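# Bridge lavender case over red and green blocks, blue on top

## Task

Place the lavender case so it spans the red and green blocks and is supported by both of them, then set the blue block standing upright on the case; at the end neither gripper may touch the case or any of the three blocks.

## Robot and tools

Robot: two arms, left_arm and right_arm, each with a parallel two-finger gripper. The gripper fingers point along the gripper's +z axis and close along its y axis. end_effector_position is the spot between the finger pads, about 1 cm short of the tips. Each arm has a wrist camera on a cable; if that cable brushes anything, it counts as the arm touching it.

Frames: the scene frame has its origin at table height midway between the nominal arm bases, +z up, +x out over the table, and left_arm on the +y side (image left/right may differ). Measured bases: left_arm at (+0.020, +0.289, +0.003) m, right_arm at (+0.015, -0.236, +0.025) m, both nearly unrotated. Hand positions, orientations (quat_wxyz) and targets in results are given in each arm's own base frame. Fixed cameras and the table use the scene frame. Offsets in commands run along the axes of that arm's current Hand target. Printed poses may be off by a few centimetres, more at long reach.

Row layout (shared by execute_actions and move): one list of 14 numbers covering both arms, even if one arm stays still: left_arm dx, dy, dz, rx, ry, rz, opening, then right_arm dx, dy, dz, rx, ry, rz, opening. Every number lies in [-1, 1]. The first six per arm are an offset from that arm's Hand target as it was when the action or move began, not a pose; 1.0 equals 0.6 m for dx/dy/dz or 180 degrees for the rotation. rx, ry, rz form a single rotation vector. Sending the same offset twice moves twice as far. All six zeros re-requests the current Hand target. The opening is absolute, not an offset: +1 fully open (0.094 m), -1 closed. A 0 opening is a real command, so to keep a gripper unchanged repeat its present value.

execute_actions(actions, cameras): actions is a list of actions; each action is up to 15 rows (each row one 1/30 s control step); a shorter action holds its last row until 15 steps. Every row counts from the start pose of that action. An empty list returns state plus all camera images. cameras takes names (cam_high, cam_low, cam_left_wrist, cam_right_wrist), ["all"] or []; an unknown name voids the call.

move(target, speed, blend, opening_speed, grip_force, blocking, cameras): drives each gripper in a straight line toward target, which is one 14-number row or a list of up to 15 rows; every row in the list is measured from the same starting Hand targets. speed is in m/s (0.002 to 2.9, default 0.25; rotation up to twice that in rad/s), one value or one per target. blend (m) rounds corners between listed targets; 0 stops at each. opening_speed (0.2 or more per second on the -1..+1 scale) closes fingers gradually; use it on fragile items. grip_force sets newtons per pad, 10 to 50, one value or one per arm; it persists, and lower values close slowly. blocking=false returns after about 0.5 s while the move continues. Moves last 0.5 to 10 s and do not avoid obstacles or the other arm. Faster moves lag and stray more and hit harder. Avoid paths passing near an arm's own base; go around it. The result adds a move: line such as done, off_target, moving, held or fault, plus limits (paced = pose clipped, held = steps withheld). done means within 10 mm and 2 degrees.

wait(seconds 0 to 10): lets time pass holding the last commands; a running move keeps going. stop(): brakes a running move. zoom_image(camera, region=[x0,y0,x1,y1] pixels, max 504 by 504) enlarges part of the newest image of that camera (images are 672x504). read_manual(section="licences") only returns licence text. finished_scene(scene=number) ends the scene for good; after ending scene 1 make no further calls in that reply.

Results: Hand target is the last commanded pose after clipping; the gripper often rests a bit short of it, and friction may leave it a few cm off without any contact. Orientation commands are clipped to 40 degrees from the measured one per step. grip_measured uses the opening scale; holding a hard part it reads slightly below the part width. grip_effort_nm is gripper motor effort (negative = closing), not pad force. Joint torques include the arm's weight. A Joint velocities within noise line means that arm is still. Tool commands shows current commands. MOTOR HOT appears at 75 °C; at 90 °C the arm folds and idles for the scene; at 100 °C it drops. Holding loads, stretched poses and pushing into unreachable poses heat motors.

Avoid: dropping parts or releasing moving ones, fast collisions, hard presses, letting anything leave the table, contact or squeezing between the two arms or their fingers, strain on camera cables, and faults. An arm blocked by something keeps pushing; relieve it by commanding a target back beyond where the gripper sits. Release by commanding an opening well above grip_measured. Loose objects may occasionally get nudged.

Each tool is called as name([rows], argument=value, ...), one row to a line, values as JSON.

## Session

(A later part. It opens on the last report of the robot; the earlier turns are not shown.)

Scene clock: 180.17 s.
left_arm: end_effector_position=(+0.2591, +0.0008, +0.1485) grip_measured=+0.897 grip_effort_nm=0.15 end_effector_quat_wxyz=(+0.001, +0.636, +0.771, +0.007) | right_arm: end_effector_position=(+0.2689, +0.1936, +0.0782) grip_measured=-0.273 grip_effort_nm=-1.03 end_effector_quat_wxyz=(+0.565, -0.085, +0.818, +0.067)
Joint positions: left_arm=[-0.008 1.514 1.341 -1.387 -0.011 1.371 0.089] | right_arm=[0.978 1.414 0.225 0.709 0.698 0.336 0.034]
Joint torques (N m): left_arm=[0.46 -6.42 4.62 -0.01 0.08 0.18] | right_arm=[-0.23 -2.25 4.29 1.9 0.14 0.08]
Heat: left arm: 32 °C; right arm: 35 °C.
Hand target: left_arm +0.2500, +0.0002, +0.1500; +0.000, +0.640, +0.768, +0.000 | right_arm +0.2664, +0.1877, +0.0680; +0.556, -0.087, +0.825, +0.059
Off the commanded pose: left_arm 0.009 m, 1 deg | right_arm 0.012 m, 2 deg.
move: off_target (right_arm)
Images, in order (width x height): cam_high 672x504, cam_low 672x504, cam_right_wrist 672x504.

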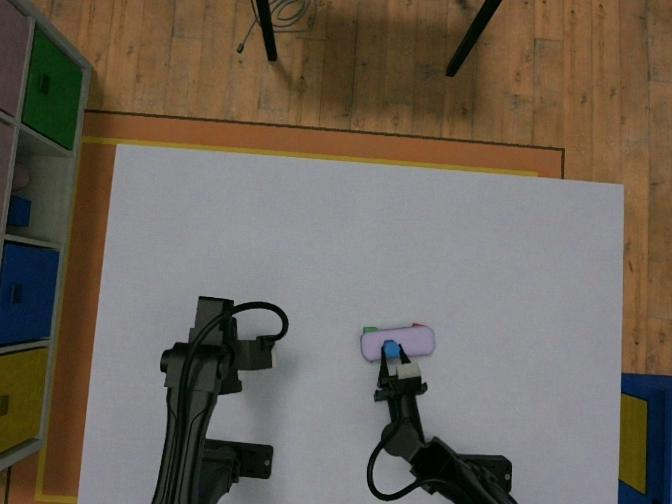

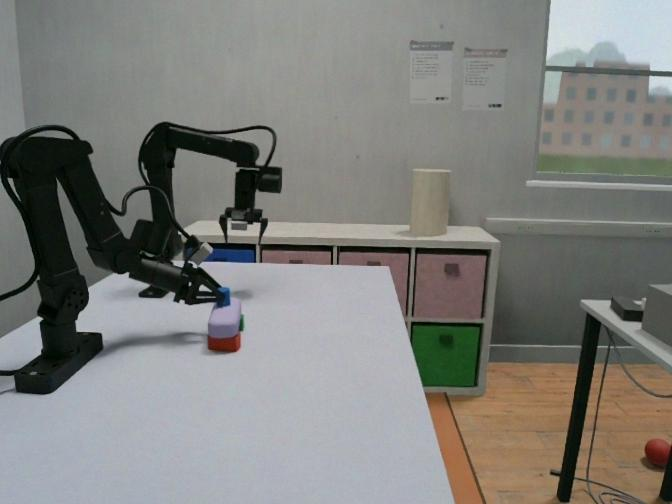

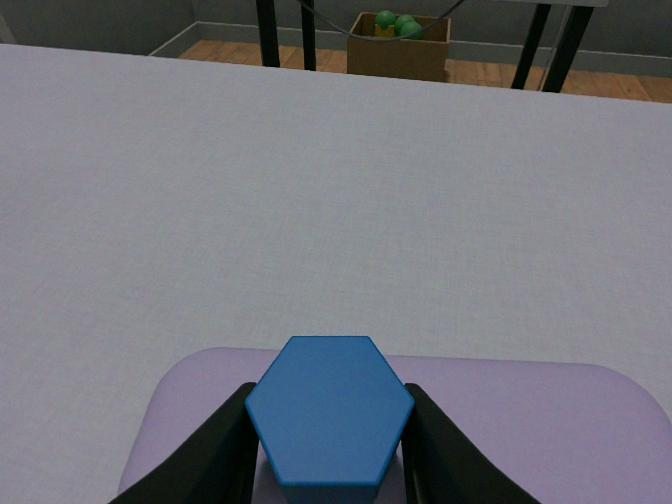

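move([
  [0,0,0,0,0,0,0.9,0.0123,0,0.005,0,0,0,-0.4],
  [0,0,0,0,0,0,0.9,-0.0062,0,-0.0025,0,0,0,-0.4],
], speed=[0.05,0.05], cameras=["cam_low"])

zoom_image(camera="cam_low", region=[190, 270, 260, 360])

Scene clock: 185.27 s.
left_arm: end_effector_position=(+0.2591, +0.0008, +0.1485) grip_measured=+0.897 grip_effort_nm=0.15 end_effector_quat_wxyz=(+0.001, +0.636, +0.771, +0.007) | right_arm: end_effector_position=(+0.2681, +0.1905, +0.0778) grip_measured=-0.273 grip_effort_nm=-1.03 end_effector_quat_wxyz=(+0.566, -0.082, +0.817, +0.064)
Joint positions: left_arm=[-0.008 1.514 1.341 -1.387 -0.011 1.371 0.089] | right_arm=[0.978 1.41 0.215 0.718 0.706 0.336 0.034]
Joint torques (N m): left_arm=[0.44 -6.42 4.62 -0.01 0.08 0.18] | right_arm=[-0.32 -3.66 5.7 1.5 0.05 0.09]
Heat: left arm: 32 °C; right arm: 34 °C.
Hand target: left_arm +0.2500, +0.0002, +0.1500; +0.000, +0.640, +0.768, +0.000 | right_arm +0.2664, +0.1877, +0.0720; +0.556, -0.087, +0.825, +0.059
Off the commanded pose: left_arm 0.009 m, 1 deg | right_arm 0.007 m, 2 deg.
move: done
Images, in order (width x height): cam_low 672x504.

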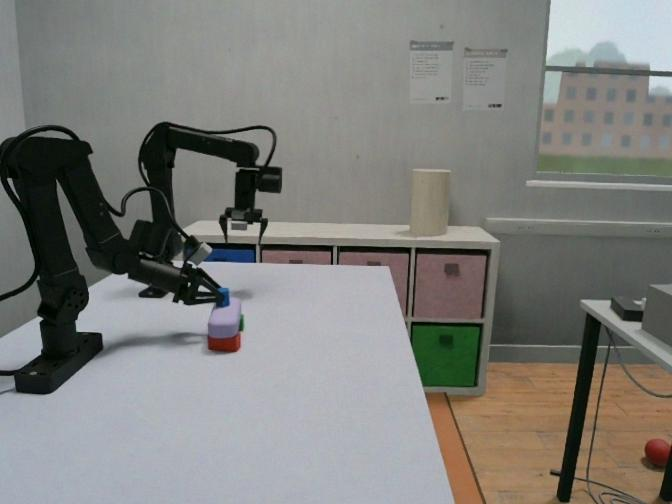

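Scaled by 5.600 from the camera's 672x504 image, which has a finer 960x720 frame.

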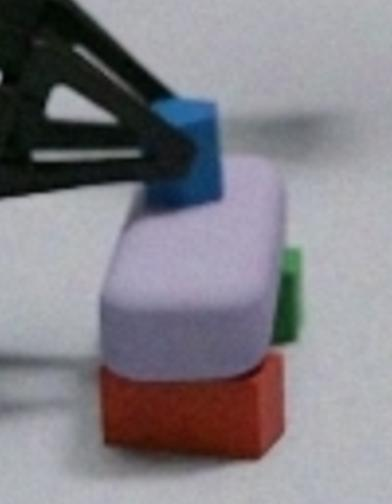

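move([
  [0,0,0,0,0,0,0.9,-0.0216,0,-0.0087,0,0,0,-0.4],
  [0,0,0,0,0,0,0.9,-0.0267,0,0.0037,0,0,0,-0.4],
  [0,0,0,0,0,0,0.9,0.0105,0,0.0185,0,0,0,-0.4],
  [0,0,0,0,0,0,0.9,-0.005,0,0.0123,0,0,0,-0.4],
], speed=[0.08,0.08,0.06,0.06], blend=[0.004,0,0,0], cameras=["cam_low","cam_high"])

zoom_image(camera="cam_low", region=[190, 270, 260, 360])

zoom_image(camera="cam_high", region=[340, 290, 460, 390])

Scene clock: 193.43 s.
left_arm: end_effector_position=(+0.2591, +0.0008, +0.1485) grip_measured=+0.897 grip_effort_nm=0.15 end_effector_quat_wxyz=(+0.001, +0.636, +0.771, +0.007) | right_arm: end_effector_position=(+0.2766, +0.1921, +0.0785) grip_measured=-0.273 grip_effort_nm=-1.03 end_effector_quat_wxyz=(+0.567, -0.081, +0.817, +0.063)
Joint positions: left_arm=[-0.008 1.514 1.341 -1.387 -0.011 1.371 0.089] | right_arm=[0.949 1.442 0.236 0.741 0.683 0.32 0.034]
Joint torques (N m): left_arm=[0.46 -6.43 4.63 -0.01 0.08 0.18] | right_arm=[-0.35 -3.95 5.38 1.56 0.02 0.08]
Motor temperatures (°C): left_arm=[24 30 32 27 26 25 24] | right_arm=[23 33 30 30 25 24 25]
Heat: left arm: 32 °C; right arm: 33 °C.
Hand target: left_arm +0.2500, +0.0002, +0.1500; +0.000, +0.640, +0.768, +0.000 | right_arm +0.2743, +0.1894, +0.0722; +0.556, -0.087, +0.825, +0.059
Off the commanded pose: left_arm 0.009 m, 1 deg | right_arm 0.007 m, 2 deg.
move: done
Images, in order (width x height): cam_high 672x504, cam_low 672x504.

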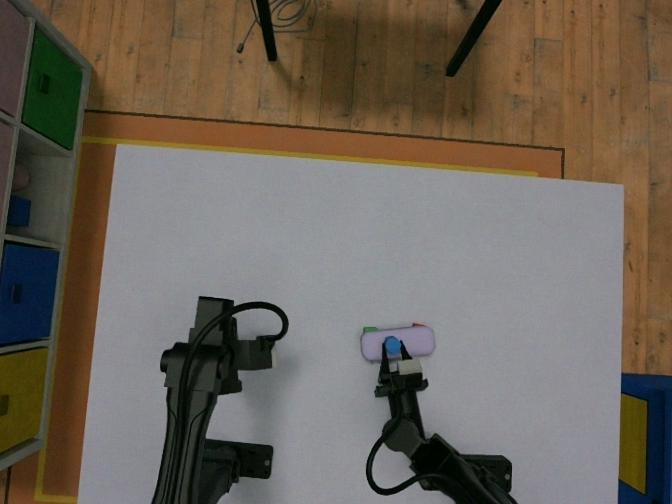

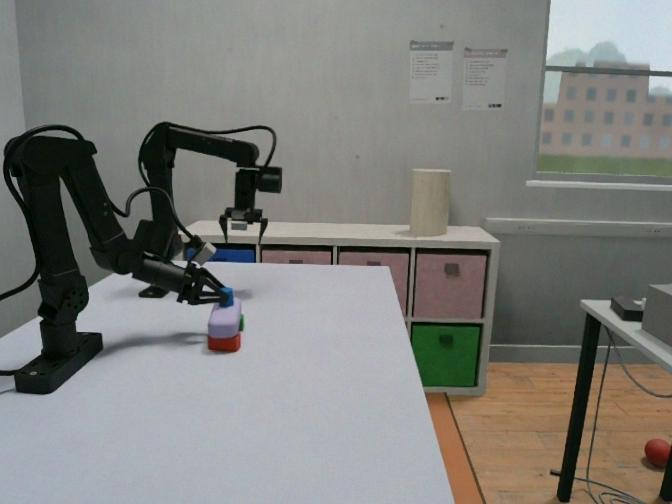

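Scaled by 5.600 from the camera's 672x504 image, which has a finer 960x720 frame.

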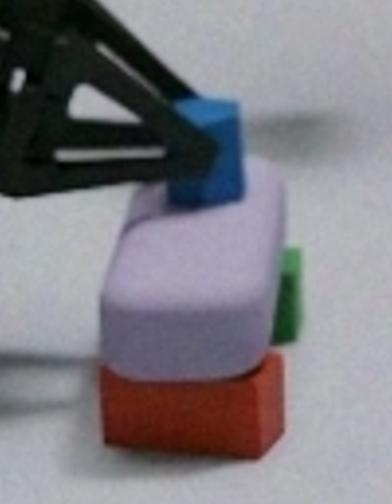

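Scaled by 4.200 from the camera's 672x504 image, which has a finer 960x720 frame.

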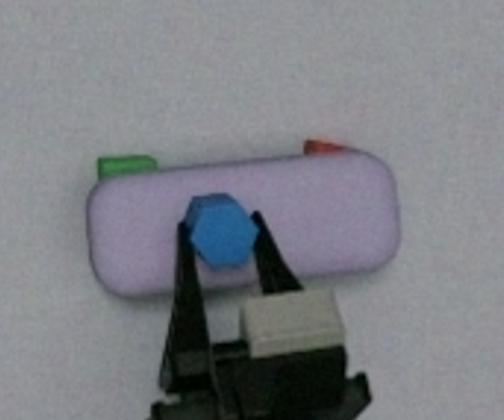

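move([
  [0,0,0,0,0,0,0.9,0,0,0,0,0,0,0.3],
  [0,0,0,0,0,0,0.9,0,0,-0.09,0,0,0,0.3],
  [0,0,0,0,0,0,0.9,-0.1,0,-0.14,0,0,0,0.3],
], speed=[0.1,0.12,0.25], blend=[0,0.01,0], opening_speed=0.8, cameras=["cam_low","cam_high"])

zoom_image(camera="cam_low", region=[190, 270, 260, 360])

Scene clock: 198.07 s.
left_arm: end_effector_position=(+0.2591, +0.0008, +0.1485) grip_measured=+0.897 grip_effort_nm=0.15 end_effector_quat_wxyz=(+0.001, +0.636, +0.771, +0.007) | right_arm: end_effector_position=(+0.2179, +0.1737, +0.1450) grip_measured=+0.298 grip_effort_nm=0.11 end_effector_quat_wxyz=(+0.546, -0.103, +0.830, +0.048)
Joint positions: left_arm=[-0.008 1.514 1.341 -1.387 -0.011 1.371 0.089] | right_arm=[1.18 0.867 0.386 -0.173 0.857 0.489 0.061]
Joint torques (N m): left_arm=[0.49 -6.42 4.63 -0.01 0.09 0.18] | right_arm=[0.66 -0.77 11.33 1.67 0.43 0.16]
Heat: left arm: 32 °C; right arm: 32 °C.
Hand target: left_arm +0.2500, +0.0002, +0.1500; +0.000, +0.640, +0.768, +0.000 | right_arm +0.2201, +0.1777, +0.1592; +0.556, -0.087, +0.825, +0.059
Off the commanded pose: left_arm 0.009 m, 1 deg | right_arm 0.015 m, 3 deg.
move: off_target (right_arm)
Images, in order (width x height): cam_high 672x504, cam_low 672x504.

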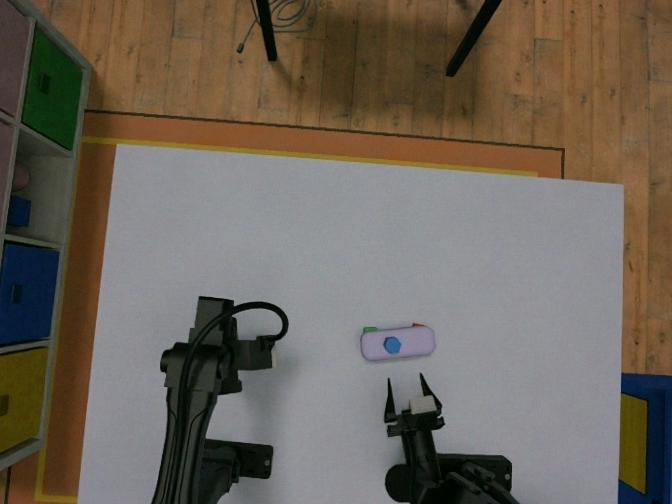

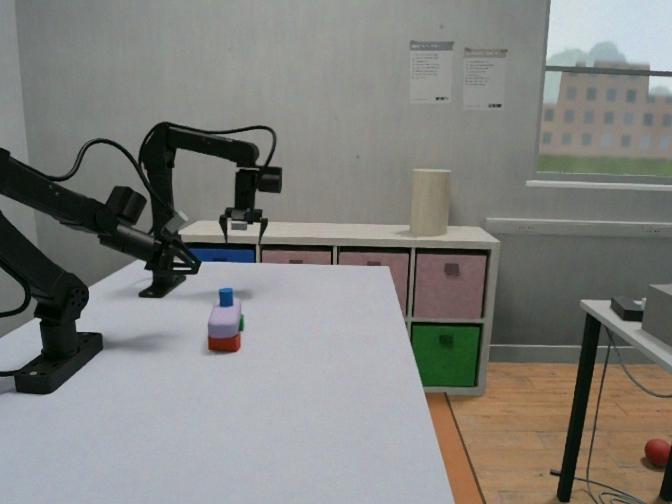

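Scaled by 5.600 from the camera's 672x504 image, which has a finer 960x720 frame.

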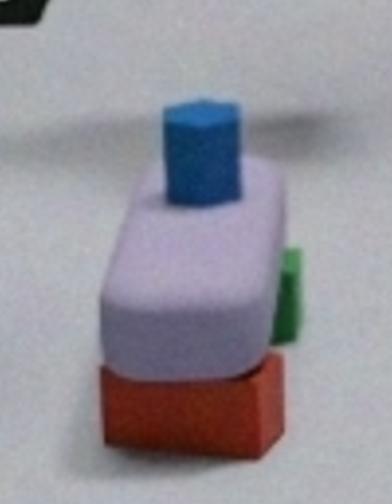

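The block is standing upright on the case, and both hands are clear.

finished_scene(scene=3)

The scene is finished: the task was done.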